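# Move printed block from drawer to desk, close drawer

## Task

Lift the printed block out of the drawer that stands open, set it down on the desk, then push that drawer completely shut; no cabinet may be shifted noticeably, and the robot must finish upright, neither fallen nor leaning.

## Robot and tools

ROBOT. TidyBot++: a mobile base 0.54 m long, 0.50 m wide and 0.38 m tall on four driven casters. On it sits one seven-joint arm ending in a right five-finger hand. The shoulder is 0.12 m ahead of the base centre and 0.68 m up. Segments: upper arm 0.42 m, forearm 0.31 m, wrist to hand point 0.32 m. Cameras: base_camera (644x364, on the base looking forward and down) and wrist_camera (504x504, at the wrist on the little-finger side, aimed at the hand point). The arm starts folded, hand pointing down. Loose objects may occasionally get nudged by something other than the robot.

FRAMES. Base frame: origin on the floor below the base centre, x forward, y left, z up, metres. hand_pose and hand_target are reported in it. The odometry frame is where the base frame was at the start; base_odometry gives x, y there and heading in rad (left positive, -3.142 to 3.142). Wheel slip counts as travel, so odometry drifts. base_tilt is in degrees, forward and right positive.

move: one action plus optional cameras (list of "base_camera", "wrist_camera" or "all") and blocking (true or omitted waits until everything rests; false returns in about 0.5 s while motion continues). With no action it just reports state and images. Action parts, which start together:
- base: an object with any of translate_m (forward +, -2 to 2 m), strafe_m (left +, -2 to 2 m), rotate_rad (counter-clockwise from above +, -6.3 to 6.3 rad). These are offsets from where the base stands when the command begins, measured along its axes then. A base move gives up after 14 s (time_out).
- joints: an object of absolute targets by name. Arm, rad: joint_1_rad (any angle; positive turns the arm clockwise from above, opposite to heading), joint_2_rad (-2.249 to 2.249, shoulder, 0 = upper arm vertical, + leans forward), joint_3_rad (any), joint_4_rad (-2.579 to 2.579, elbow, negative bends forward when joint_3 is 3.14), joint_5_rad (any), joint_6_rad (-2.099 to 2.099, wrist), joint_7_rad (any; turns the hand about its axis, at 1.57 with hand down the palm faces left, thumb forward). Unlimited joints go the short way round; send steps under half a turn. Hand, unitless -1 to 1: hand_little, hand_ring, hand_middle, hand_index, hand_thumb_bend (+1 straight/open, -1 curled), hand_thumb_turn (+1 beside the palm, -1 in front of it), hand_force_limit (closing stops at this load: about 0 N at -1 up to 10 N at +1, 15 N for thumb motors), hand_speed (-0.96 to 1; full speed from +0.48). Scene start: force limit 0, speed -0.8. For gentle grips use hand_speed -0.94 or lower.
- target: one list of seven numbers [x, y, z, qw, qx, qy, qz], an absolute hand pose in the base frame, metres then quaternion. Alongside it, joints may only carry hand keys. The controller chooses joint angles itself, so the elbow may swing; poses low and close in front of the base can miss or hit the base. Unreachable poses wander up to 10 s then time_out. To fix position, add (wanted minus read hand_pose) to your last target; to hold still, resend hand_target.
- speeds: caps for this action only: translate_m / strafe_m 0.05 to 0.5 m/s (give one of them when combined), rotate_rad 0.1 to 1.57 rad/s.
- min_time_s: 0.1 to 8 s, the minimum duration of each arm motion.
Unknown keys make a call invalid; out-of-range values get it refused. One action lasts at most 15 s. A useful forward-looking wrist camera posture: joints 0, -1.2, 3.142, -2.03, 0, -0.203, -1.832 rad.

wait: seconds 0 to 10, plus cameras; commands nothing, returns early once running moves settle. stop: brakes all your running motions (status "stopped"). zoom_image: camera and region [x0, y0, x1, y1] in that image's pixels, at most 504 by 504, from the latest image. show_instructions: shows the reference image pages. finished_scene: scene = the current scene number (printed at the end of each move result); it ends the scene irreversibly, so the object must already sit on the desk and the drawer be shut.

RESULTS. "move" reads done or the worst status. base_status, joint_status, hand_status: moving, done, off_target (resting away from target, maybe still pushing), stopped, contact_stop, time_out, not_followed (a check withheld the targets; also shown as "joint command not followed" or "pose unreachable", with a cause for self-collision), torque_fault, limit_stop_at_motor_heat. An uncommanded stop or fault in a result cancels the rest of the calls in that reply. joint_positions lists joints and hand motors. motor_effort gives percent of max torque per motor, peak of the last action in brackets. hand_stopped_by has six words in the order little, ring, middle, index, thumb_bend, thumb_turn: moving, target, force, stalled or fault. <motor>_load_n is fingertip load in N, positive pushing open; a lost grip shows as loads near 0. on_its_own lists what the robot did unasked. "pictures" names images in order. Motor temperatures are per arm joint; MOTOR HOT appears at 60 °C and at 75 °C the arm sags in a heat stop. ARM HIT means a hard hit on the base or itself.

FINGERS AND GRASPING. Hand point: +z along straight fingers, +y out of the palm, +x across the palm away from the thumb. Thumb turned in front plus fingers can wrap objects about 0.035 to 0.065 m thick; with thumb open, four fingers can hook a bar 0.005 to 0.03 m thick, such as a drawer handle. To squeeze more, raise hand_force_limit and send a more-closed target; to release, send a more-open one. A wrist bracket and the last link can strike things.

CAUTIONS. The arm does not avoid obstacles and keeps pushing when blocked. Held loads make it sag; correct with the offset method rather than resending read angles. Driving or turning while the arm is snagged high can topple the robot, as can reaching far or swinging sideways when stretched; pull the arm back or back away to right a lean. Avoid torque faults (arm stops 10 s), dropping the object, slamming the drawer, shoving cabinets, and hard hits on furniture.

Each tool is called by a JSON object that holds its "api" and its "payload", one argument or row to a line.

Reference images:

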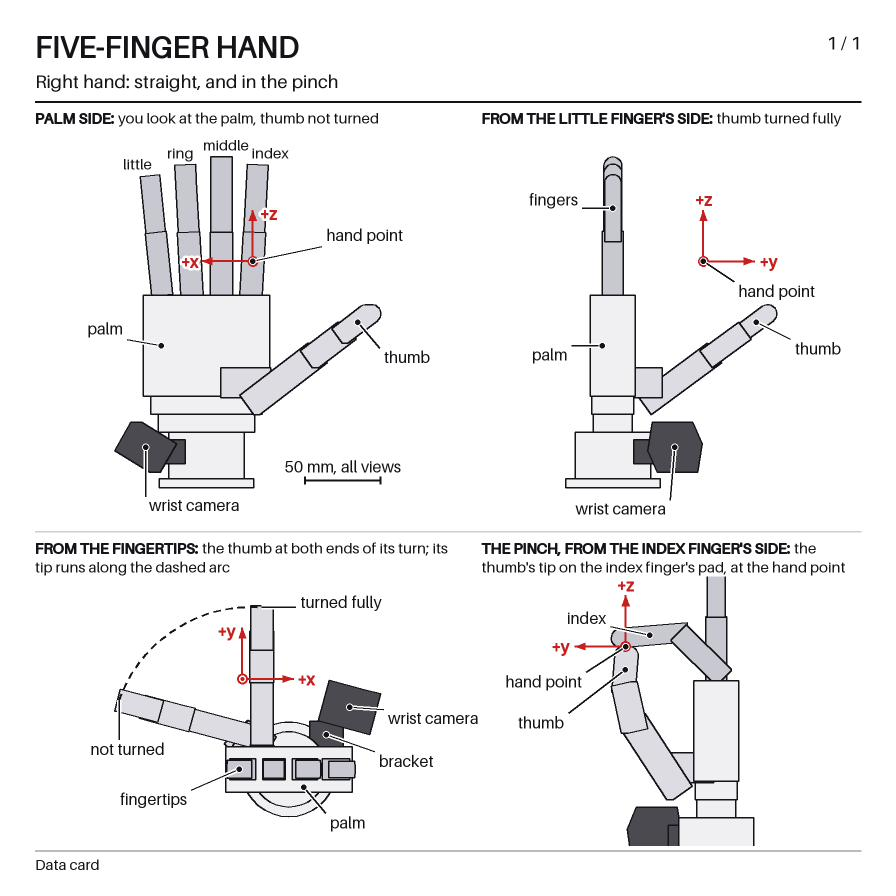

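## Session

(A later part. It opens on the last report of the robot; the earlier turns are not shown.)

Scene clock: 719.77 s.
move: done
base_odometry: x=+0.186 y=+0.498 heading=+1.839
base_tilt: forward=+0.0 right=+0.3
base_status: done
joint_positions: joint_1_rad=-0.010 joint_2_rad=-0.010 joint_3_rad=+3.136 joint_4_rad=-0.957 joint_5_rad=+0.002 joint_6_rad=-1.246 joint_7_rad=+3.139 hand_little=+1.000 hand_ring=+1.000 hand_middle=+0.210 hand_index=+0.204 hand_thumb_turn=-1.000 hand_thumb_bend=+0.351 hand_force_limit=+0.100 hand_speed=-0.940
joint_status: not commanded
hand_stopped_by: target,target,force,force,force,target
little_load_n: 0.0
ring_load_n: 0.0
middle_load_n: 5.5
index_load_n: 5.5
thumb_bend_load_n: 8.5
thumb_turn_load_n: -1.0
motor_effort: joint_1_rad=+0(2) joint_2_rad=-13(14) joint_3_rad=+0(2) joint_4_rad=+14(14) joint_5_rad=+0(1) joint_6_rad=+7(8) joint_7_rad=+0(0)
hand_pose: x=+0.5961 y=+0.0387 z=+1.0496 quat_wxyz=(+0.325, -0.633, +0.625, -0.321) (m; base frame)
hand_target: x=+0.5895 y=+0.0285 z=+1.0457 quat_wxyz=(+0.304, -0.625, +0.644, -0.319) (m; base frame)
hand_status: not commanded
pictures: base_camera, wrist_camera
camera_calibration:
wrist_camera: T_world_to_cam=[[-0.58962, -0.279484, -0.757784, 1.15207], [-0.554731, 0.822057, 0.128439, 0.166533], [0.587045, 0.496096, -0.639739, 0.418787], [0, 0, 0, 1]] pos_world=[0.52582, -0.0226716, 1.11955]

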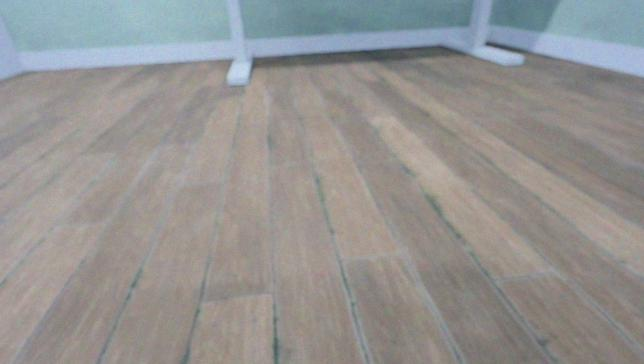

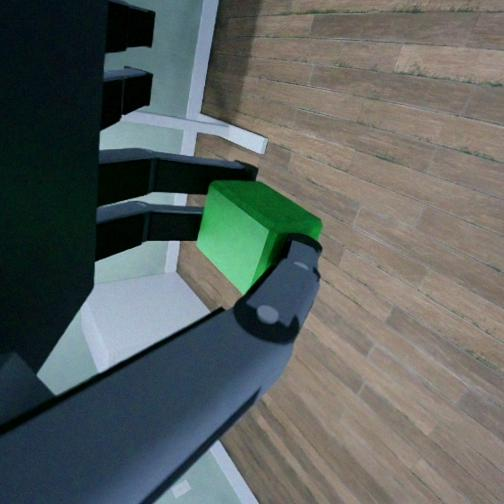

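{"api": "move", "payload": {
  "base": {"rotate_rad":0.135}
}}

{"api": "move", "payload": {
  "base": {"translate_m":0.65,"strafe_m":-0.4},
  "speeds": {"translate_m":0.4},
  "joints": {"joint_6_rad":-0.8},
  "cameras": ["all"]
}}

Scene clock: 751.43 s.
move: done
base_odometry: x=+0.186 y=+0.498 heading=+1.973
base_tilt: forward=-0.1 right=+0.3
base_status: done
joint_positions: joint_1_rad=-0.006 joint_2_rad=-0.010 joint_3_rad=+3.130 joint_4_rad=-0.957 joint_5_rad=+0.004 joint_6_rad=-1.246 joint_7_rad=+3.139 hand_little=+1.000 hand_ring=+1.000 hand_middle=+0.210 hand_index=+0.204 hand_thumb_turn=-1.000 hand_thumb_bend=+0.351 hand_force_limit=+0.100 hand_speed=-0.940
joint_status: not commanded
hand_stopped_by: target,target,force,force,force,target
little_load_n: 0.0
ring_load_n: 0.0
middle_load_n: 5.0
index_load_n: 5.5
thumb_bend_load_n: 8.5
thumb_turn_load_n: -0.5
motor_effort: joint_1_rad=+0(2) joint_2_rad=-13(14) joint_3_rad=+0(2) joint_4_rad=+14(14) joint_5_rad=+1(2) joint_6_rad=+7(7) joint_7_rad=+0(0)
hand_pose: x=+0.5960 y=+0.0395 z=+1.0496 quat_wxyz=(+0.325, -0.634, +0.624, -0.321) (m; base frame)
hand_target: x=+0.5895 y=+0.0285 z=+1.0457 quat_wxyz=(+0.304, -0.625, +0.644, -0.319) (m; base frame)
hand_status: not commanded
pictures: none

Scene clock: 754.43 s.
move: done
base_odometry: x=+0.299 y=+1.253 heading=+1.974
base_tilt: forward=-0.1 right=+0.3
base_status: done
joint_positions: joint_1_rad=-0.006 joint_2_rad=-0.008 joint_3_rad=+3.129 joint_4_rad=-0.953 joint_5_rad=+0.006 joint_6_rad=-0.837 joint_7_rad=+3.139 hand_little=+1.000 hand_ring=+1.000 hand_middle=+0.210 hand_index=+0.204 hand_thumb_turn=-1.000 hand_thumb_bend=+0.351 hand_force_limit=+0.100 hand_speed=-0.940
joint_status: all done
hand_stopped_by: target,target,force,force,force,target
little_load_n: 0.0
ring_load_n: 0.0
middle_load_n: 5.0
index_load_n: 5.5
thumb_bend_load_n: 8.5
thumb_turn_load_n: -1.0
motor_effort: joint_1_rad=+0(1) joint_2_rad=-14(18) joint_3_rad=+0(2) joint_4_rad=+14(16) joint_5_rad=+1(1) joint_6_rad=+8(9) joint_7_rad=+0(0)
hand_pose: x=+0.6722 y=+0.0408 z=+1.1603 quat_wxyz=(+0.447, -0.554, +0.546, -0.442) (m; base frame)
hand_target: x=+0.6796 y=+0.0331 z=+1.1803 quat_wxyz=(+0.456, -0.534, +0.542, -0.462) (m; base frame)
hand_status: not commanded
pictures: base_camera, wrist_camera
camera_calibration:
wrist_camera: T_world_to_cam=[[-0.237003, -0.277794, -0.930946, 1.24517], [-0.562209, 0.820709, -0.10177, 0.465033], [0.792307, 0.499266, -0.350689, -0.0296224], [0, 0, 0, 1]] pos_world=[0.580025, -0.0209676, 1.19612]

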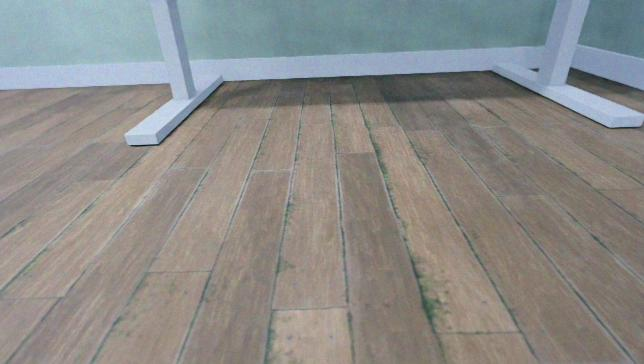

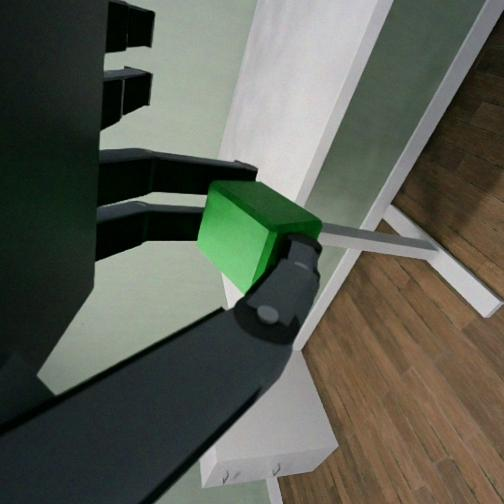

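{"api": "zoom_image", "payload": {
  "camera": "wrist_camera",
  "region": [200, 0, 504, 304]
}}

Scaled by 1.658 from the camera's 504x504 image, which has a finer 720x720 frame.

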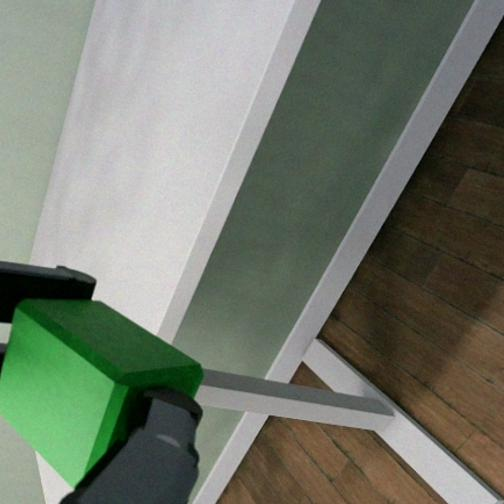

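{"api": "move", "payload": {
  "base": {"translate_m":0.25},
  "speeds": {"translate_m":0.3},
  "cameras": ["all"]
}}

{"api": "zoom_image", "payload": {
  "camera": "wrist_camera",
  "region": [200, 0, 504, 304]
}}

Scene clock: 787.57 s.
move: done
base_odometry: x=+0.201 y=+1.483 heading=+1.974
base_tilt: forward=+0.0 right=+0.3
base_status: done
joint_positions: joint_1_rad=-0.006 joint_2_rad=-0.006 joint_3_rad=+3.129 joint_4_rad=-0.953 joint_5_rad=+0.006 joint_6_rad=-0.837 joint_7_rad=+3.139 hand_little=+1.000 hand_ring=+1.000 hand_middle=+0.210 hand_index=+0.204 hand_thumb_turn=-1.000 hand_thumb_bend=+0.351 hand_force_limit=+0.100 hand_speed=-0.940
joint_status: not commanded
hand_stopped_by: target,target,force,force,force,target
little_load_n: 0.0
ring_load_n: 0.0
middle_load_n: 5.0
index_load_n: 5.5
thumb_bend_load_n: 8.5
thumb_turn_load_n: -1.0
motor_effort: joint_1_rad=+0(1) joint_2_rad=-14(18) joint_3_rad=+0(1) joint_4_rad=+14(15) joint_5_rad=+0(1) joint_6_rad=+8(9) joint_7_rad=+0(0)
hand_pose: x=+0.6732 y=+0.0408 z=+1.1591 quat_wxyz=(+0.446, -0.555, +0.546, -0.441) (m; base frame)
hand_target: x=+0.6796 y=+0.0331 z=+1.1803 quat_wxyz=(+0.456, -0.534, +0.542, -0.462) (m; base frame)
hand_status: not commanded
pictures: base_camera, wrist_camera
camera_calibration:
wrist_camera: T_world_to_cam=[[-0.238928, -0.277847, -0.930438, 1.24501], [-0.562424, 0.8207, -0.100652, 0.464337], [0.791576, 0.499252, -0.352356, -0.0284266], [0, 0, 0, 1]] pos_world=[0.581123, -0.0209677, 1.19512]

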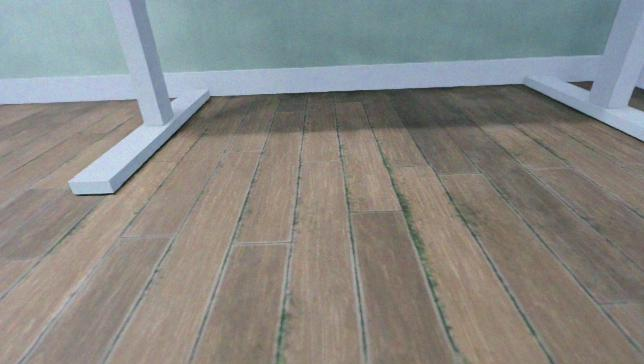

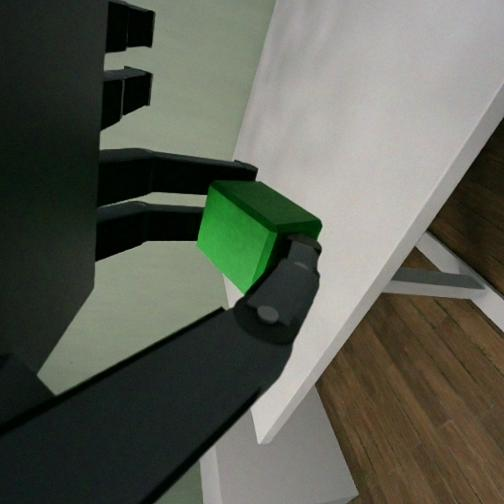

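Scaled by 1.658 from the camera's 504x504 image, which has a finer 720x720 frame.

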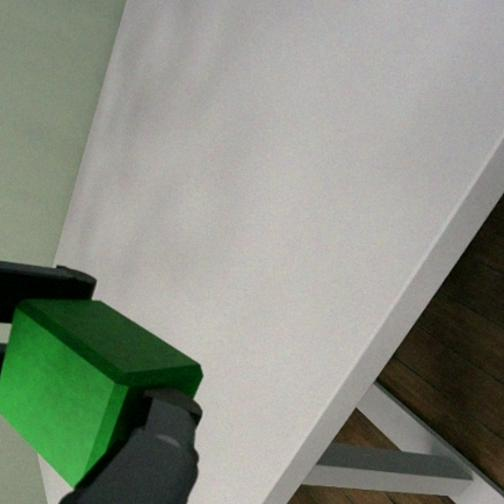

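{"api": "move", "payload": {
  "base": {"translate_m":0.25},
  "speeds": {"translate_m":0.3}
}}

{"api": "move", "payload": {
  "joints": {"joint_1_rad":0.0,"joint_2_rad":0.27,"joint_3_rad":3.12,"joint_4_rad":-0.67,"joint_5_rad":0.03,"joint_6_rad":-1.29,"joint_7_rad":3.10},
  "min_time_s": 3,
  "cameras": ["wrist_camera"]
}}

Scene clock: 816.20 s.
move: done
base_odometry: x=+0.103 y=+1.713 heading=+1.974
base_tilt: forward=-0.1 right=+0.3
base_status: done
joint_positions: joint_1_rad=-0.006 joint_2_rad=-0.005 joint_3_rad=+3.129 joint_4_rad=-0.953 joint_5_rad=+0.006 joint_6_rad=-0.837 joint_7_rad=+3.139 hand_little=+1.000 hand_ring=+1.000 hand_middle=+0.210 hand_index=+0.204 hand_thumb_turn=-1.000 hand_thumb_bend=+0.351 hand_force_limit=+0.100 hand_speed=-0.940
joint_status: not commanded
hand_stopped_by: target,target,force,force,force,target
little_load_n: 0.0
ring_load_n: 0.0
middle_load_n: 5.0
index_load_n: 5.5
thumb_bend_load_n: 8.5
thumb_turn_load_n: -0.5
motor_effort: joint_1_rad=+0(1) joint_2_rad=-14(18) joint_3_rad=+0(1) joint_4_rad=+14(15) joint_5_rad=+0(1) joint_6_rad=+8(9) joint_7_rad=+0(0)
hand_pose: x=+0.6734 y=+0.0408 z=+1.1589 quat_wxyz=(+0.446, -0.555, +0.546, -0.441) (m; base frame)
hand_target: x=+0.6796 y=+0.0331 z=+1.1803 quat_wxyz=(+0.456, -0.534, +0.542, -0.462) (m; base frame)
hand_status: not commanded
pictures: none

Scene clock: 819.53 s.
move: done
base_odometry: x=+0.103 y=+1.713 heading=+1.974
base_tilt: forward=-0.1 right=+0.3
base_status: not commanded
joint_positions: joint_1_rad=-0.006 joint_2_rad=+0.242 joint_3_rad=+3.129 joint_4_rad=-0.702 joint_5_rad=+0.006 joint_6_rad=-1.232 joint_7_rad=+3.139 hand_little=+1.000 hand_ring=+1.000 hand_middle=+0.210 hand_index=+0.204 hand_thumb_turn=-1.000 hand_thumb_bend=+0.351 hand_force_limit=+0.100 hand_speed=-0.940
joint_status: all done
hand_stopped_by: target,target,force,force,force,target
little_load_n: 0.0
ring_load_n: 0.0
middle_load_n: 5.0
index_load_n: 6.0
thumb_bend_load_n: 8.5
thumb_turn_load_n: -0.5
motor_effort: joint_1_rad=+0(1) joint_2_rad=-21(23) joint_3_rad=-1(1) joint_4_rad=+13(16) joint_5_rad=+0(2) joint_6_rad=+7(9) joint_7_rad=+0(1)
hand_pose: x=+0.7046 y=+0.0398 z=+1.0417 quat_wxyz=(+0.330, -0.630, +0.622, -0.326) (m; base frame)
hand_target: x=+0.7033 y=+0.0350 z=+1.0285 quat_wxyz=(+0.312, -0.625, +0.644, -0.310) (m; base frame)
hand_status: not commanded
pictures: wrist_camera
camera_calibration:
wrist_camera: T_world_to_cam=[[-0.576859, -0.279427, -0.767564, 1.2115], [-0.55719, 0.821726, 0.119609, 0.237833], [0.597305, 0.496676, -0.629714, 0.331731], [0, 0, 0, 1]] pos_world=[0.633238, -0.021671, 1.11035]

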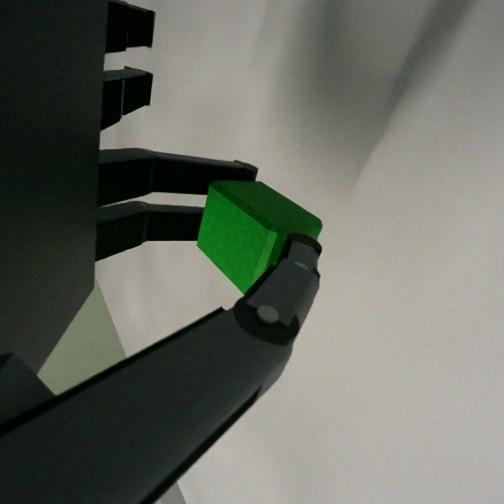

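{"api": "move", "payload": {
  "joints": {"joint_1_rad":0.0,"joint_2_rad":0.215,"joint_3_rad":3.12,"joint_4_rad":-0.90,"joint_5_rad":0.03,"joint_6_rad":-1.10,"joint_7_rad":3.10},
  "min_time_s": 2.5,
  "cameras": ["wrist_camera"]
}}

Scene clock: 839.63 s.
move: done
base_odometry: x=+0.103 y=+1.713 heading=+1.974
base_tilt: forward=+0.0 right=+0.4
base_status: not commanded
joint_positions: joint_1_rad=-0.006 joint_2_rad=+0.230 joint_3_rad=+3.129 joint_4_rad=-0.874 joint_5_rad=+0.006 joint_6_rad=-1.153 joint_7_rad=+3.139 hand_little=+1.000 hand_ring=+1.000 hand_middle=+0.210 hand_index=+0.204 hand_thumb_turn=-1.000 hand_thumb_bend=+0.351 hand_force_limit=+0.100 hand_speed=-0.940
joint_status: all done
hand_stopped_by: target,target,force,force,force,target
little_load_n: 0.0
ring_load_n: 0.0
middle_load_n: 5.0
index_load_n: 5.5
thumb_bend_load_n: 8.5
thumb_turn_load_n: -1.0
motor_effort: joint_1_rad=+0(1) joint_2_rad=-22(23) joint_3_rad=-1(1) joint_4_rad=+14(16) joint_5_rad=+0(1) joint_6_rad=+6(8) joint_7_rad=+0(1)
hand_pose: x=+0.7062 y=+0.0401 z=+0.9821 quat_wxyz=(+0.304, -0.643, +0.635, -0.301) (m; base frame)
hand_target: x=+0.7127 y=+0.0363 z=+0.9902 quat_wxyz=(+0.317, -0.625, +0.640, -0.315) (m; base frame)
hand_status: not commanded
pictures: wrist_camera
camera_calibration:
wrist_camera: T_world_to_cam=[[-0.636773, -0.281172, -0.717958, 1.16045], [-0.546317, 0.821609, 0.162776, 0.195514], [0.544112, 0.495884, -0.676787, 0.376945], [0, 0, 0, 1]] pos_world=[0.640653, -0.0212728, 1.05644]

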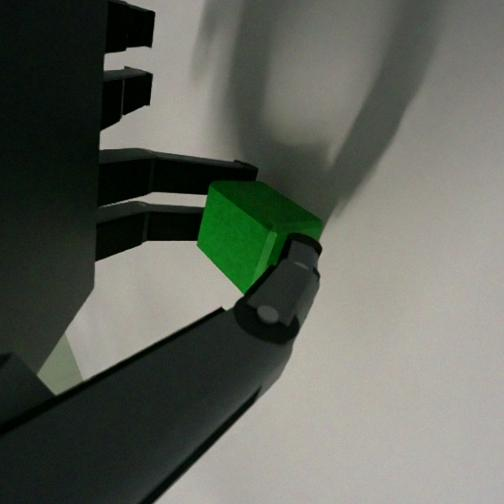

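{"api": "move", "payload": {
  "joints": {"joint_2_rad":0.203,"joint_4_rad":-0.95,"joint_6_rad":-1.08},
  "min_time_s": 1.5,
  "cameras": ["wrist_camera"]
}}

Scene clock: 852.57 s.
move: done
base_odometry: x=+0.103 y=+1.713 heading=+1.974
base_tilt: forward=-0.1 right=+0.3
base_status: not commanded
joint_positions: joint_1_rad=-0.006 joint_2_rad=+0.216 joint_3_rad=+3.129 joint_4_rad=-0.920 joint_5_rad=+0.006 joint_6_rad=-1.127 joint_7_rad=+3.139 hand_little=+1.000 hand_ring=+1.000 hand_middle=+0.210 hand_index=+0.204 hand_thumb_turn=-1.000 hand_thumb_bend=+0.351 hand_force_limit=+0.100 hand_speed=-0.940
joint_status: all done
hand_stopped_by: target,target,force,force,force,target
little_load_n: 0.0
ring_load_n: 0.0
middle_load_n: 5.5
index_load_n: 5.5
thumb_bend_load_n: 8.5
thumb_turn_load_n: -1.0
motor_effort: joint_1_rad=+0(0) joint_2_rad=-21(23) joint_3_rad=-1(1) joint_4_rad=+14(16) joint_5_rad=+0(1) joint_6_rad=+6(7) joint_7_rad=+0(0)
hand_pose: x=+0.7031 y=+0.0402 z=+0.9735 quat_wxyz=(+0.303, -0.644, +0.635, -0.299) (m; base frame)
hand_target: x=+0.7084 y=+0.0365 z=+0.9764 quat_wxyz=(+0.311, -0.628, +0.642, -0.310) (m; base frame)
hand_status: not commanded
pictures: wrist_camera
camera_calibration:
wrist_camera: T_world_to_cam=[[-0.640549, -0.281573, -0.714432, 1.15157], [-0.545611, 0.821555, 0.165394, 0.192095], [0.540375, 0.495745, -0.679876, 0.378437], [0, 0, 0, 1]] pos_world=[0.637947, -0.0211732, 1.04824]

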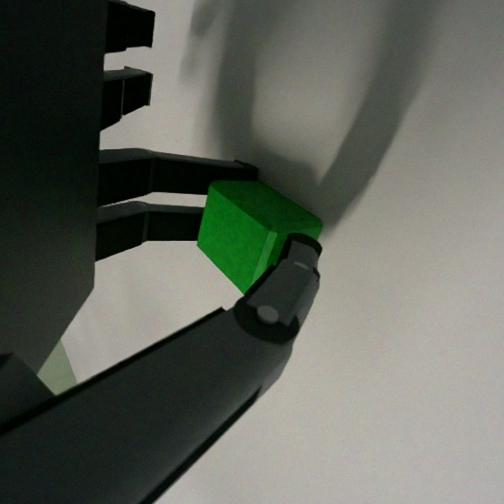

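{"api": "move", "payload": {
  "joints": {"joint_2_rad":0.192,"joint_4_rad":-0.995,"joint_6_rad":-1.035},
  "min_time_s": 1.5,
  "cameras": ["wrist_camera"]
}}

{"api": "move", "payload": {
  "joints": {"joint_2_rad":0.182,"joint_4_rad":-1.035,"joint_6_rad":-1.005},
  "min_time_s": 1.5,
  "cameras": ["wrist_camera"]
}}

Scene clock: 866.07 s.
move: done
base_odometry: x=+0.103 y=+1.713 heading=+1.974
base_tilt: forward=-0.1 right=+0.3
base_status: not commanded
joint_positions: joint_1_rad=-0.006 joint_2_rad=+0.198 joint_3_rad=+3.129 joint_4_rad=-0.961 joint_5_rad=+0.006 joint_6_rad=-1.082 joint_7_rad=+3.139 hand_little=+1.000 hand_ring=+1.000 hand_middle=+0.210 hand_index=+0.204 hand_thumb_turn=-1.000 hand_thumb_bend=+0.351 hand_force_limit=+0.100 hand_speed=-0.940
joint_status: all done
hand_stopped_by: target,target,force,force,force,target
little_load_n: 0.0
ring_load_n: 0.0
middle_load_n: 5.0
index_load_n: 5.5
thumb_bend_load_n: 8.5
thumb_turn_load_n: -1.0
motor_effort: joint_1_rad=+0(1) joint_2_rad=-20(21) joint_3_rad=+0(1) joint_4_rad=+13(15) joint_5_rad=+1(1) joint_6_rad=+5(7) joint_7_rad=+0(0)
hand_pose: x=+0.7042 y=+0.0403 z=+0.9728 quat_wxyz=(+0.310, -0.641, +0.632, -0.306) (m; base frame)
hand_target: x=+0.7107 y=+0.0368 z=+0.9699 quat_wxyz=(+0.314, -0.627, +0.640, -0.313) (m; base frame)
hand_status: not commanded
pictures: wrist_camera
camera_calibration:
wrist_camera: T_world_to_cam=[[-0.625005, -0.281596, -0.728061, 1.15414], [-0.549203, 0.821422, 0.153758, 0.206558], [0.554748, 0.495952, -0.668046, 0.355686], [0, 0, 0, 1]] pos_world=[0.63747, -0.021073, 1.04614]

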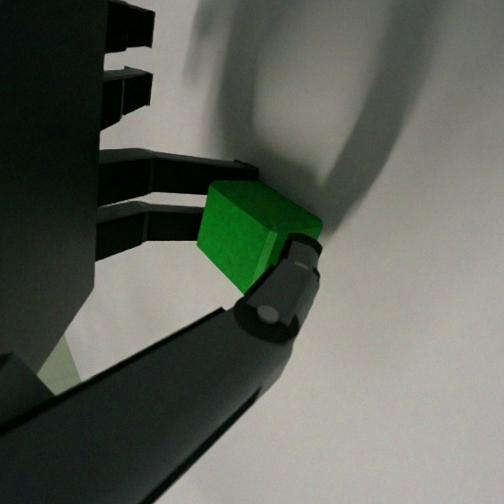

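Scene clock: 867.87 s.
move: done
base_odometry: x=+0.103 y=+1.713 heading=+1.974
base_tilt: forward=-0.1 right=+0.3
base_status: not commanded
joint_positions: joint_1_rad=-0.006 joint_2_rad=+0.182 joint_3_rad=+3.129 joint_4_rad=-0.996 joint_5_rad=+0.006 joint_6_rad=-1.046 joint_7_rad=+3.139 hand_little=+1.000 hand_ring=+1.000 hand_middle=+0.210 hand_index=+0.204 hand_thumb_turn=-1.000 hand_thumb_bend=+0.351 hand_force_limit=+0.100 hand_speed=-0.940
joint_status: all done
hand_stopped_by: target,target,force,force,force,target
little_load_n: 0.0
ring_load_n: 0.0
middle_load_n: 5.5
index_load_n: 6.0
thumb_bend_load_n: 7.5
thumb_turn_load_n: -1.5
motor_effort: joint_1_rad=+0(0) joint_2_rad=-18(20) joint_3_rad=+0(1) joint_4_rad=+13(15) joint_5_rad=+0(1) joint_6_rad=+5(6) joint_7_rad=+0(0)
hand_pose: x=+0.7040 y=+0.0404 z=+0.9724 quat_wxyz=(+0.315, -0.639, +0.629, -0.311) (m; base frame)
hand_target: x=+0.7099 y=+0.0370 z=+0.9619 quat_wxyz=(+0.314, -0.628, +0.640, -0.313) (m; base frame)
hand_status: not commanded
pictures: wrist_camera
camera_calibration:
wrist_camera: T_world_to_cam=[[-0.612401, -0.281701, -0.738654, 1.15519], [-0.551895, 0.821328, 0.144333, 0.217518], [0.566019, 0.496049, -0.658451, 0.338146], [0, 0, 0, 1]] pos_world=[0.636089, -0.020973, 1.04454]

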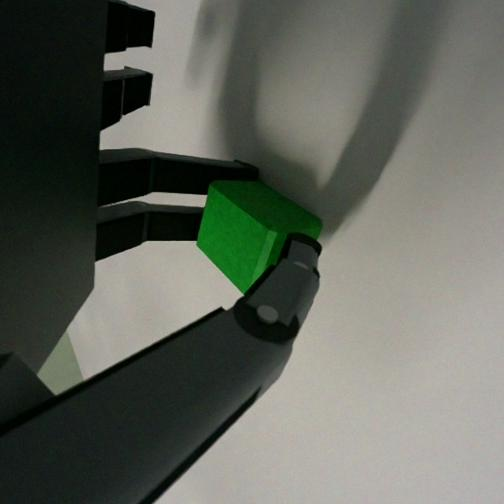

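{"api": "move", "payload": {
  "joints": {"joint_2_rad":0.187,"joint_4_rad":-1.015,"joint_6_rad":-1.02,"hand_thumb_bend":0.6,"hand_index":0.5,"hand_middle":0.5,"hand_speed":-0.93},
  "min_time_s": 1.5,
  "cameras": ["wrist_camera"]
}}

Scene clock: 886.83 s.
move: done
base_odometry: x=+0.103 y=+1.713 heading=+1.974
base_tilt: forward=-0.1 right=+0.4
base_status: not commanded
joint_positions: joint_1_rad=-0.006 joint_2_rad=+0.182 joint_3_rad=+3.129 joint_4_rad=-0.998 joint_5_rad=+0.006 joint_6_rad=-1.046 joint_7_rad=+3.139 hand_little=+1.000 hand_ring=+1.000 hand_middle=+0.500 hand_index=+0.500 hand_thumb_turn=-1.000 hand_thumb_bend=+0.600 hand_force_limit=+0.100 hand_speed=-0.930
joint_status: all done
hand_stopped_by: target,target,target,target,target,target
little_load_n: 0.0
ring_load_n: 0.0
middle_load_n: -0.5
index_load_n: 0.0
thumb_bend_load_n: 0.0
thumb_turn_load_n: 0.0
motor_effort: joint_1_rad=+0(1) joint_2_rad=-21(22) joint_3_rad=+0(1) joint_4_rad=+15(16) joint_5_rad=+0(1) joint_6_rad=+7(7) joint_7_rad=+0(0)
hand_pose: x=+0.7038 y=+0.0404 z=+0.9717 quat_wxyz=(+0.314, -0.639, +0.630, -0.311) (m; base frame)
hand_target: x=+0.7103 y=+0.0369 z=+0.9659 quat_wxyz=(+0.314, -0.627, +0.640, -0.313) (m; base frame)
hand_status: not commanded
pictures: wrist_camera
camera_calibration:
wrist_camera: T_world_to_cam=[[-0.613522, -0.281721, -0.737715, 1.15436], [-0.551682, 0.821326, 0.145157, 0.216497], [0.565011, 0.496041, -0.659322, 0.339415], [0, 0, 0, 1]] pos_world=[0.635887, -0.020973, 1.04394]

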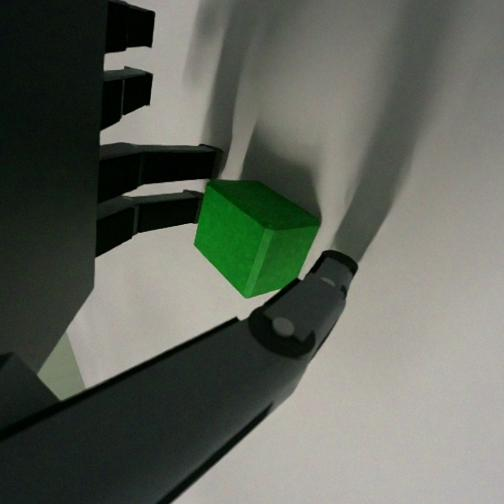

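{"api": "move", "payload": {
  "joints": {"hand_thumb_bend":1,"hand_index":1,"hand_middle":1,"hand_speed":-0.7}
}}

{"api": "move", "payload": {
  "joints": {"joint_2_rad":0.27,"joint_4_rad":-0.67,"joint_6_rad":-1.29},
  "min_time_s": 2,
  "cameras": ["wrist_camera"]
}}

Scene clock: 897.33 s.
move: done
base_odometry: x=+0.103 y=+1.713 heading=+1.974
base_tilt: forward=-0.1 right=+0.3
base_status: not commanded
joint_positions: joint_1_rad=-0.006 joint_2_rad=+0.182 joint_3_rad=+3.129 joint_4_rad=-0.998 joint_5_rad=+0.006 joint_6_rad=-1.046 joint_7_rad=+3.139 hand_little=+1.000 hand_ring=+1.000 hand_middle=+1.000 hand_index=+1.000 hand_thumb_turn=-1.000 hand_thumb_bend=+1.000 hand_force_limit=+0.100 hand_speed=-0.700
joint_status: all done
hand_stopped_by: target,target,target,target,target,target
little_load_n: 0.0
ring_load_n: 0.0
middle_load_n: 0.0
index_load_n: 0.0
thumb_bend_load_n: 0.0
thumb_turn_load_n: 0.0
motor_effort: joint_1_rad=+0(1) joint_2_rad=-21(21) joint_3_rad=+0(1) joint_4_rad=+15(16) joint_5_rad=+1(1) joint_6_rad=+6(7) joint_7_rad=+0(0)
hand_pose: x=+0.7038 y=+0.0404 z=+0.9717 quat_wxyz=(+0.314, -0.639, +0.630, -0.311) (m; base frame)
hand_target: x=+0.7103 y=+0.0369 z=+0.9659 quat_wxyz=(+0.314, -0.627, +0.640, -0.313) (m; base frame)
hand_status: not commanded
pictures: none

Scene clock: 899.63 s.
move: done
base_odometry: x=+0.103 y=+1.713 heading=+1.974
base_tilt: forward=-0.1 right=+0.3
base_status: not commanded
joint_positions: joint_1_rad=-0.006 joint_2_rad=+0.238 joint_3_rad=+3.129 joint_4_rad=-0.701 joint_5_rad=+0.006 joint_6_rad=-1.231 joint_7_rad=+3.139 hand_little=+1.000 hand_ring=+1.000 hand_middle=+1.000 hand_index=+1.000 hand_thumb_turn=-1.000 hand_thumb_bend=+1.000 hand_force_limit=+0.100 hand_speed=-0.700
joint_status: all done
hand_stopped_by: target,target,target,target,target,target
little_load_n: 0.0
ring_load_n: 0.0
middle_load_n: 0.0
index_load_n: 0.0
thumb_bend_load_n: 0.0
thumb_turn_load_n: 0.0
motor_effort: joint_1_rad=+0(1) joint_2_rad=-21(22) joint_3_rad=+0(1) joint_4_rad=+13(16) joint_5_rad=+1(1) joint_6_rad=+7(8) joint_7_rad=+0(0)
hand_pose: x=+0.7031 y=+0.0398 z=+1.0454 quat_wxyz=(+0.333, -0.629, +0.621, -0.328) (m; base frame)
hand_target: x=+0.7033 y=+0.0350 z=+1.0285 quat_wxyz=(+0.312, -0.625, +0.644, -0.310) (m; base frame)
hand_status: not commanded
pictures: wrist_camera
camera_calibration:
wrist_camera: T_world_to_cam=[[-0.571662, -0.279266, -0.7715, 1.21391], [-0.557949, 0.821731, 0.115978, 0.240862], [0.601577, 0.496758, -0.625569, 0.327627], [0, 0, 0, 1]] pos_world=[0.631245, -0.0216709, 1.11355]

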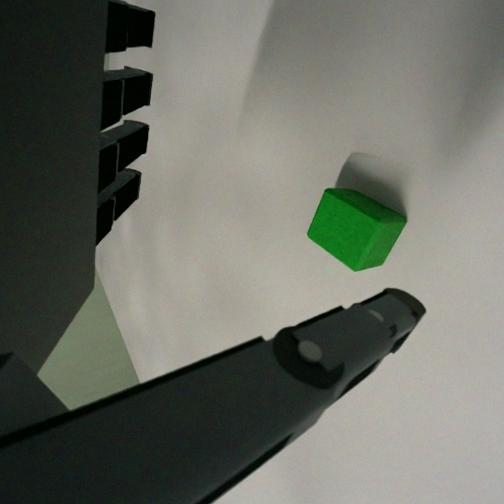

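{"api": "move", "payload": {
  "base": {"translate_m":-0.5},
  "speeds": {"translate_m":0.4}
}}

{"api": "move", "payload": {
  "base": {"translate_m":-0.395,"strafe_m":0.643},
  "joints": {"joint_1_rad":0,"joint_2_rad":-1.2,"joint_3_rad":3.142,"joint_4_rad":-2.03,"joint_5_rad":0,"joint_6_rad":-0.95,"joint_7_rad":4.48,"hand_thumb_turn":-1,"hand_index":-1,"hand_middle":-1,"hand_ring":-1,"hand_little":-1,"hand_force_limit":0},
  "min_time_s": 3
}}

{"api": "move", "payload": {
  "base": {"rotate_rad":-1.564},
  "speeds": {"rotate_rad":1.0},
  "cameras": ["all"]
}}

Scene clock: 949.27 s.
move: done
base_odometry: x=+0.299 y=+1.253 heading=+1.973
base_tilt: forward=-0.1 right=+0.3
base_status: done
joint_positions: joint_1_rad=-0.005 joint_2_rad=+0.255 joint_3_rad=+3.128 joint_4_rad=-0.697 joint_5_rad=+0.007 joint_6_rad=-1.237 joint_7_rad=+3.138 hand_little=+1.000 hand_ring=+1.000 hand_middle=+1.000 hand_index=+1.000 hand_thumb_turn=-1.000 hand_thumb_bend=+1.000 hand_force_limit=+0.100 hand_speed=-0.700
joint_status: not commanded
hand_stopped_by: target,target,target,target,target,target
little_load_n: 0.0
ring_load_n: 0.0
middle_load_n: 0.0
index_load_n: -0.5
thumb_bend_load_n: 0.0
thumb_turn_load_n: 0.0
motor_effort: joint_1_rad=+0(5) joint_2_rad=-22(26) joint_3_rad=+0(3) joint_4_rad=+14(15) joint_5_rad=+0(2) joint_6_rad=+7(9) joint_7_rad=+0(0)
hand_pose: x=+0.7081 y=+0.0393 z=+1.0359 quat_wxyz=(+0.326, -0.632, +0.625, -0.322) (m; base frame)
hand_target: x=+0.7033 y=+0.0350 z=+1.0285 quat_wxyz=(+0.312, -0.625, +0.644, -0.310) (m; base frame)
hand_status: not commanded
pictures: none

Scene clock: 952.90 s.
move: done
base_odometry: x=-0.138 y=+0.638 heading=+1.973
base_tilt: forward=-0.1 right=+0.3
base_status: done
joint_positions: joint_1_rad=-0.003 joint_2_rad=-1.178 joint_3_rad=+3.128 joint_4_rad=-2.004 joint_5_rad=+0.007 joint_6_rad=-1.003 joint_7_rad=+4.439 hand_little=-1.000 hand_ring=-1.000 hand_middle=-1.000 hand_index=-1.000 hand_thumb_turn=-1.000 hand_thumb_bend=+1.000 hand_force_limit=+0.000 hand_speed=-0.700
joint_status: all done
hand_stopped_by: target,target,target,target,target,target
little_load_n: 0.0
ring_load_n: 0.5
middle_load_n: 0.0
index_load_n: 0.0
thumb_bend_load_n: 0.0
thumb_turn_load_n: 0.0
motor_effort: joint_1_rad=+0(2) joint_2_rad=+16(26) joint_3_rad=+1(2) joint_4_rad=+13(15) joint_5_rad=+1(2) joint_6_rad=+8(9) joint_7_rad=+0(1)
hand_pose: x=+0.2613 y=-0.0460 z=+0.9300 quat_wxyz=(+0.078, -0.786, +0.101, -0.605) (m; base frame)
hand_target: x=+0.2648 y=-0.0502 z=+0.9366 quat_wxyz=(+0.073, -0.772, +0.090, -0.625) (m; base frame)
hand_status: not commanded
pictures: none

Scene clock: 955.40 s.
move: done
base_odometry: x=-0.138 y=+0.638 heading=+0.411
base_tilt: forward=-0.1 right=+0.2
base_status: done
joint_positions: joint_1_rad=-0.003 joint_2_rad=-1.178 joint_3_rad=+3.128 joint_4_rad=-2.004 joint_5_rad=+0.007 joint_6_rad=-1.002 joint_7_rad=+4.441 hand_little=-1.000 hand_ring=-1.000 hand_middle=-1.000 hand_index=-1.000 hand_thumb_turn=-1.000 hand_thumb_bend=+1.000 hand_force_limit=+0.000 hand_speed=-0.700
joint_status: not commanded
hand_stopped_by: target,target,target,target,target,target
little_load_n: 0.0
ring_load_n: 0.0
middle_load_n: 0.0
index_load_n: 0.0
thumb_bend_load_n: 0.0
thumb_turn_load_n: 0.0
motor_effort: joint_1_rad=+0(1) joint_2_rad=+16(17) joint_3_rad=+0(1) joint_4_rad=+13(14) joint_5_rad=+0(1) joint_6_rad=+8(8) joint_7_rad=+0(0)
hand_pose: x=+0.2614 y=-0.0461 z=+0.9301 quat_wxyz=(+0.077, -0.786, +0.101, -0.605) (m; base frame)
hand_target: x=+0.2648 y=-0.0502 z=+0.9366 quat_wxyz=(+0.073, -0.772, +0.090, -0.625) (m; base frame)
hand_status: not commanded
pictures: base_camera, wrist_camera
camera_calibration:
wrist_camera: T_world_to_cam=[[-0.0337915, -0.998931, 0.0315485, -0.0721208], [-0.718465, 0.00233662, -0.695559, 0.83735], [0.694741, -0.0461705, -0.717776, 0.600363], [0, 0, 0, 1]] pos_world=[0.182073, -0.0462812, 1.01563]

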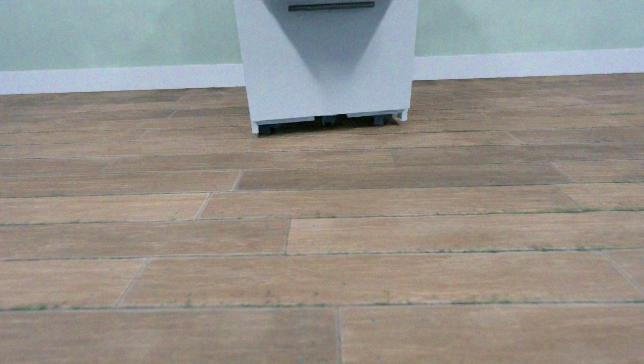

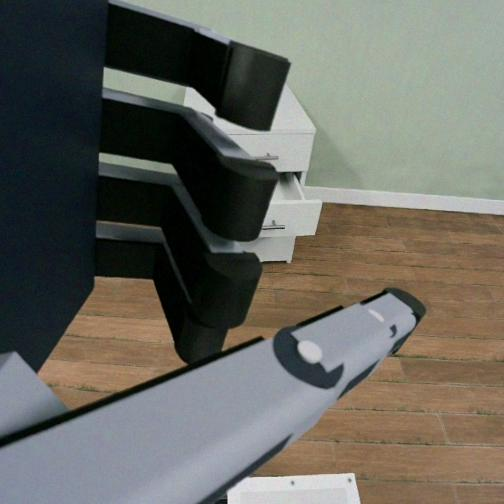

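{"api": "zoom_image", "payload": {
  "camera": "base_camera",
  "region": [210, 0, 450, 150]
}}

{"api": "zoom_image", "payload": {
  "camera": "wrist_camera",
  "region": [180, 60, 380, 260]
}}

Scaled by 2.100.

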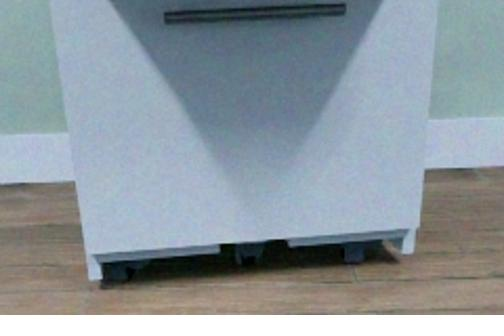

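Scaled by 2.520 from the camera's 504x504 image, which has a finer 720x720 frame.

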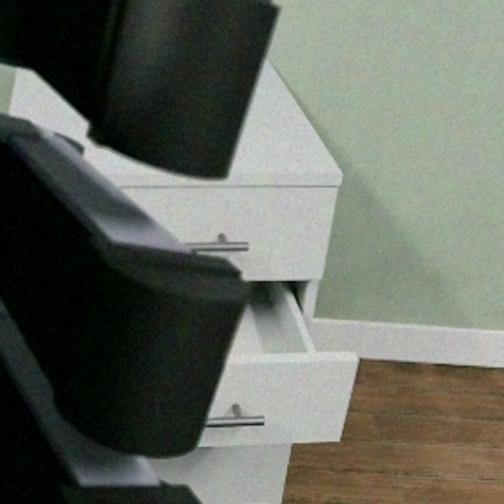

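{"api": "move", "payload": {
  "base": {"rotate_rad":0.7},
  "joints": {"hand_index":1,"hand_middle":1,"hand_ring":1,"hand_little":1,"hand_thumb_turn":1},
  "cameras": ["all"]
}}

{"api": "zoom_image", "payload": {
  "camera": "base_camera",
  "region": [0, 0, 322, 182]
}}

{"api": "zoom_image", "payload": {
  "camera": "base_camera",
  "region": [322, 0, 644, 182]
}}

Scene clock: 1056.93 s.
move: done
base_odometry: x=-0.138 y=+0.638 heading=+1.109
base_tilt: forward=+0.0 right=+0.2
base_status: done
joint_positions: joint_1_rad=-0.003 joint_2_rad=-1.178 joint_3_rad=+3.128 joint_4_rad=-2.004 joint_5_rad=+0.007 joint_6_rad=-1.001 joint_7_rad=+4.441 hand_little=+1.000 hand_ring=+1.000 hand_middle=+1.000 hand_index=+1.000 hand_thumb_turn=+1.000 hand_thumb_bend=+1.000 hand_force_limit=+0.000 hand_speed=-0.700
joint_status: all done
hand_stopped_by: target,target,target,target,target,target
little_load_n: 0.0
ring_load_n: 0.0
middle_load_n: 0.0
index_load_n: 0.0
thumb_bend_load_n: 0.0
thumb_turn_load_n: 0.0
motor_effort: joint_1_rad=+0(1) joint_2_rad=+16(17) joint_3_rad=+1(1) joint_4_rad=+13(14) joint_5_rad=+1(1) joint_6_rad=+8(8) joint_7_rad=+0(0)
hand_pose: x=+0.2615 y=-0.0461 z=+0.9305 quat_wxyz=(+0.077, -0.785, +0.100, -0.606) (m; base frame)
hand_target: x=+0.2648 y=-0.0502 z=+0.9366 quat_wxyz=(+0.073, -0.772, +0.090, -0.625) (m; base frame)
hand_status: not commanded
pictures: base_camera, wrist_camera
camera_calibration:
wrist_camera: T_world_to_cam=[[-0.0335528, -0.998913, 0.0323541, -0.0729872], [-0.717604, 0.00154629, -0.69645, 0.838343], [0.695643, -0.0465853, -0.716876, 0.599413], [0, 0, 0, 1]] pos_world=[0.182172, -0.0462804, 1.01593]

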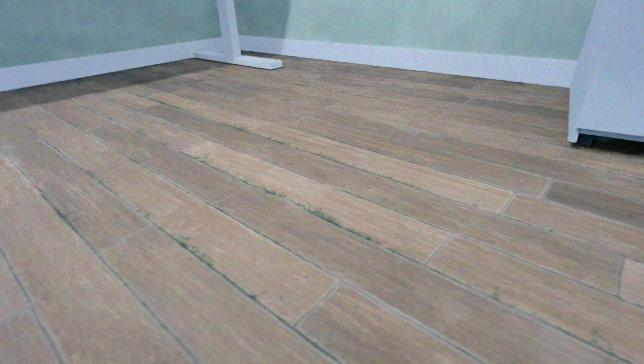

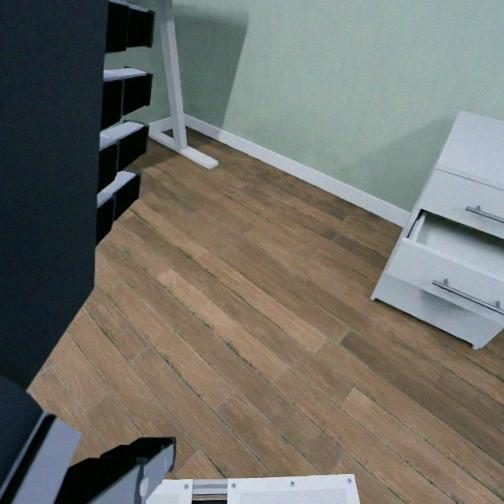

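Scaled by 1.565.

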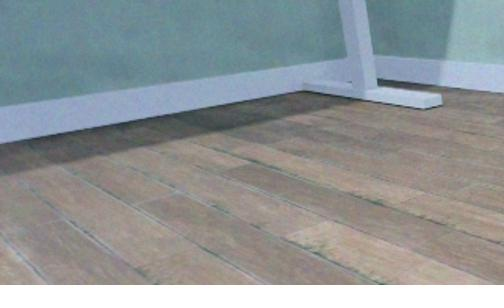

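Scaled by 1.565.

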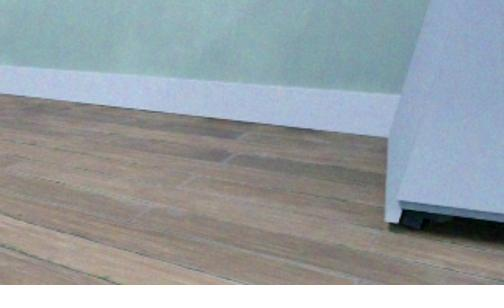

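{"api": "move", "payload": {
  "base": {"rotate_rad":-0.586,"translate_m":-0.115,"strafe_m":-0.173},
  "cameras": ["all"]
}}

{"api": "zoom_image", "payload": {
  "camera": "wrist_camera",
  "region": [110, 60, 360, 310]
}}

{"api": "zoom_image", "payload": {
  "camera": "base_camera",
  "region": [180, 0, 460, 150]
}}

Scene clock: 1126.47 s.
move: done
base_odometry: x=-0.034 y=+0.457 heading=+0.523
base_tilt: forward=-0.1 right=+0.3
base_status: done
joint_positions: joint_1_rad=-0.003 joint_2_rad=-1.179 joint_3_rad=+3.130 joint_4_rad=-2.006 joint_5_rad=+0.007 joint_6_rad=-1.001 joint_7_rad=+4.441 hand_little=+1.000 hand_ring=+1.000 hand_middle=+1.000 hand_index=+1.000 hand_thumb_turn=+1.000 hand_thumb_bend=+1.000 hand_force_limit=+0.000 hand_speed=-0.700
joint_status: not commanded
hand_stopped_by: target,target,target,target,target,target
little_load_n: 0.0
ring_load_n: 0.0
middle_load_n: 0.0
index_load_n: 0.0
thumb_bend_load_n: 0.0
thumb_turn_load_n: 0.0
motor_effort: joint_1_rad=+0(2) joint_2_rad=+16(18) joint_3_rad=+1(2) joint_4_rad=+13(14) joint_5_rad=+1(2) joint_6_rad=+8(8) joint_7_rad=+0(0)
hand_pose: x=+0.2615 y=-0.0466 z=+0.9298 quat_wxyz=(+0.077, -0.785, +0.101, -0.606) (m; base frame)
hand_target: x=+0.2648 y=-0.0502 z=+0.9366 quat_wxyz=(+0.073, -0.772, +0.090, -0.625) (m; base frame)
hand_status: not commanded
pictures: base_camera, wrist_camera
camera_calibration:
wrist_camera: T_world_to_cam=[[-0.0342383, -0.998943, 0.0306703, -0.0718357], [-0.717846, 0.00322869, -0.696195, 0.837789], [0.69536, -0.0458531, -0.717197, 0.599361], [0, 0, 0, 1]] pos_world=[0.182172, -0.0469821, 1.01533]

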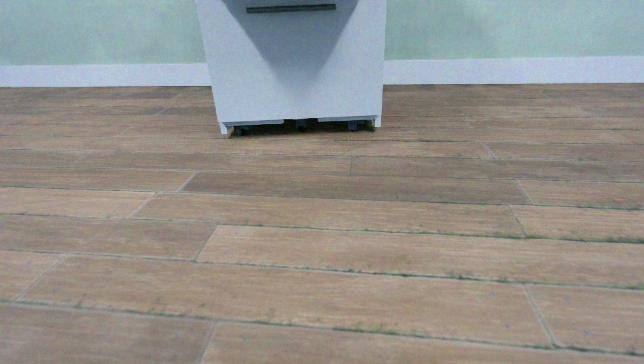

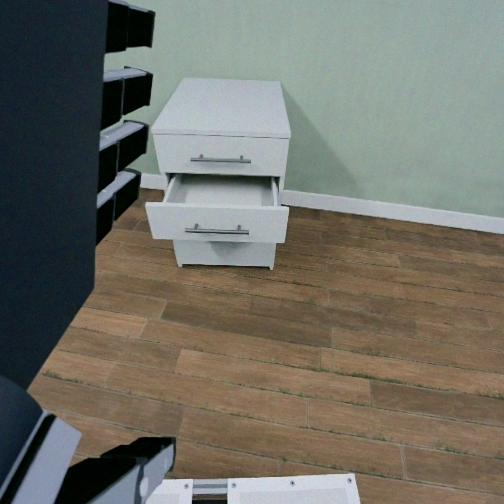

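Scaled by 2.016 from the camera's 504x504 image, which has a finer 720x720 frame.

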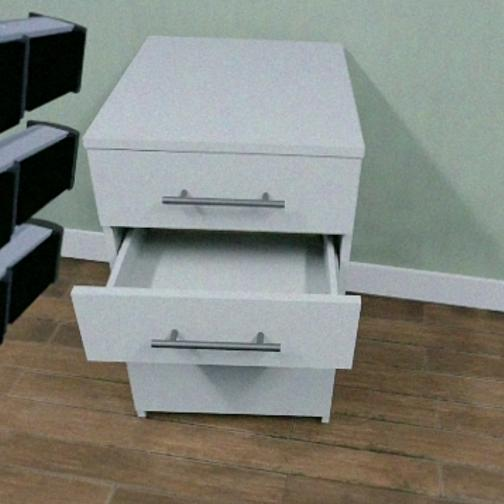

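Scaled by 1.800.

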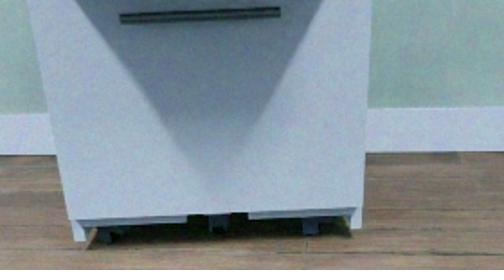

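{"api": "move", "payload": {
  "joints": {"joint_1_rad":0,"joint_2_rad":0.875,"joint_3_rad":3.142,"joint_4_rad":-2.361,"joint_5_rad":0,"joint_6_rad":1.0,"joint_7_rad":3.14,"hand_index":-1,"hand_middle":-1,"hand_ring":-1,"hand_little":-1},
  "min_time_s": 3.5,
  "cameras": ["wrist_camera"]
}}

{"api": "move", "payload": {
  "base": {"translate_m":0.15},
  "speeds": {"translate_m":0.2},
  "cameras": ["all"]
}}

Scene clock: 1192.60 s.
move: done
base_odometry: x=-0.034 y=+0.457 heading=+0.523
base_tilt: forward=-0.1 right=+0.3
base_status: not commanded
joint_positions: joint_1_rad=-0.003 joint_2_rad=+0.843 joint_3_rad=+3.130 joint_4_rad=-2.339 joint_5_rad=+0.007 joint_6_rad=+0.947 joint_7_rad=+3.181 hand_little=-1.000 hand_ring=-1.000 hand_middle=-1.000 hand_index=-1.000 hand_thumb_turn=+1.000 hand_thumb_bend=+1.000 hand_force_limit=+0.000 hand_speed=-0.700
joint_status: all done
hand_stopped_by: target,target,target,target,target,target
little_load_n: 0.0
ring_load_n: 0.0
middle_load_n: 0.0
index_load_n: 0.0
thumb_bend_load_n: 0.0
thumb_turn_load_n: 0.0
motor_effort: joint_1_rad=+0(1) joint_2_rad=-26(28) joint_3_rad=-1(2) joint_4_rad=+2(17) joint_5_rad=+0(2) joint_6_rad=+6(9) joint_7_rad=+0(1)
hand_pose: x=+0.6355 y=+0.0393 z=+0.4012 quat_wxyz=(+0.309, -0.652, +0.619, -0.310) (m; base frame)
hand_target: x=+0.6286 y=+0.0320 z=+0.3924 quat_wxyz=(+0.309, -0.635, +0.636, -0.309) (m; base frame)
hand_status: not commanded
pictures: wrist_camera
camera_calibration:
wrist_camera: T_world_to_cam=[[-0.611902, -0.314129, -0.725878, 0.686739], [-0.572918, 0.808755, 0.132965, 0.281482], [0.54529, 0.497231, -0.674849, 0.0210452], [0, 0, 0, 1]] pos_world=[0.570008, -0.0223897, 0.475264]

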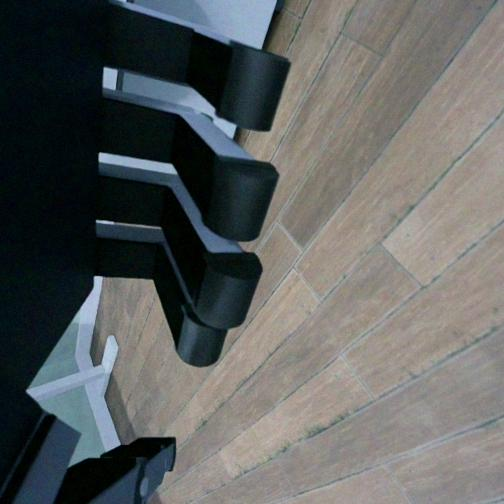

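Scene clock: 1194.07 s.
move: done
base_odometry: x=+0.096 y=+0.532 heading=+0.523
base_tilt: forward=-0.1 right=+0.4
base_status: done
joint_positions: joint_1_rad=-0.003 joint_2_rad=+0.844 joint_3_rad=+3.130 joint_4_rad=-2.346 joint_5_rad=+0.007 joint_6_rad=+0.952 joint_7_rad=+3.179 hand_little=-1.000 hand_ring=-1.000 hand_middle=-1.000 hand_index=-1.000 hand_thumb_turn=+1.000 hand_thumb_bend=+1.000 hand_force_limit=+0.000 hand_speed=-0.700
joint_status: not commanded
hand_stopped_by: target,target,target,target,target,target
little_load_n: 0.0
ring_load_n: 0.0
middle_load_n: 0.0
index_load_n: 0.0
thumb_bend_load_n: 0.0
thumb_turn_load_n: 0.0
motor_effort: joint_1_rad=+0(1) joint_2_rad=-26(28) joint_3_rad=-1(2) joint_4_rad=+2(3) joint_5_rad=+0(1) joint_6_rad=+6(7) joint_7_rad=+0(0)
hand_pose: x=+0.6324 y=+0.0394 z=+0.4003 quat_wxyz=(+0.308, -0.652, +0.620, -0.309) (m; base frame)
hand_target: x=+0.6286 y=+0.0320 z=+0.3924 quat_wxyz=(+0.309, -0.635, +0.636, -0.309) (m; base frame)
hand_status: not commanded
pictures: base_camera, wrist_camera
camera_calibration:
wrist_camera: T_world_to_cam=[[-0.614441, -0.31316, -0.72415, 0.685126], [-0.571985, 0.808999, 0.135475, 0.278115], [0.543411, 0.497444, -0.676205, 0.0238191], [0, 0, 0, 1]] pos_world=[0.567104, -0.022289, 0.474563]

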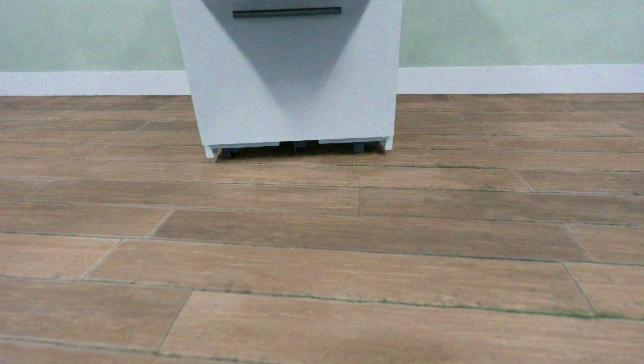

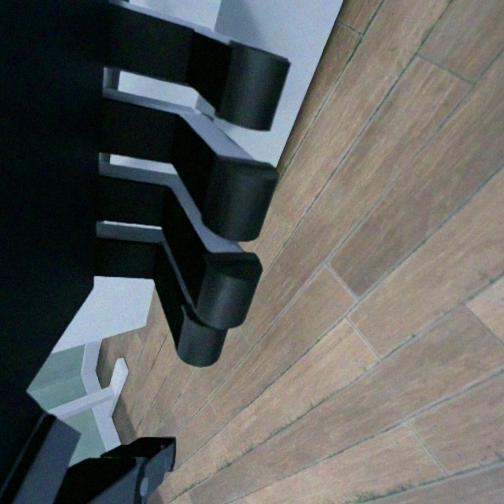

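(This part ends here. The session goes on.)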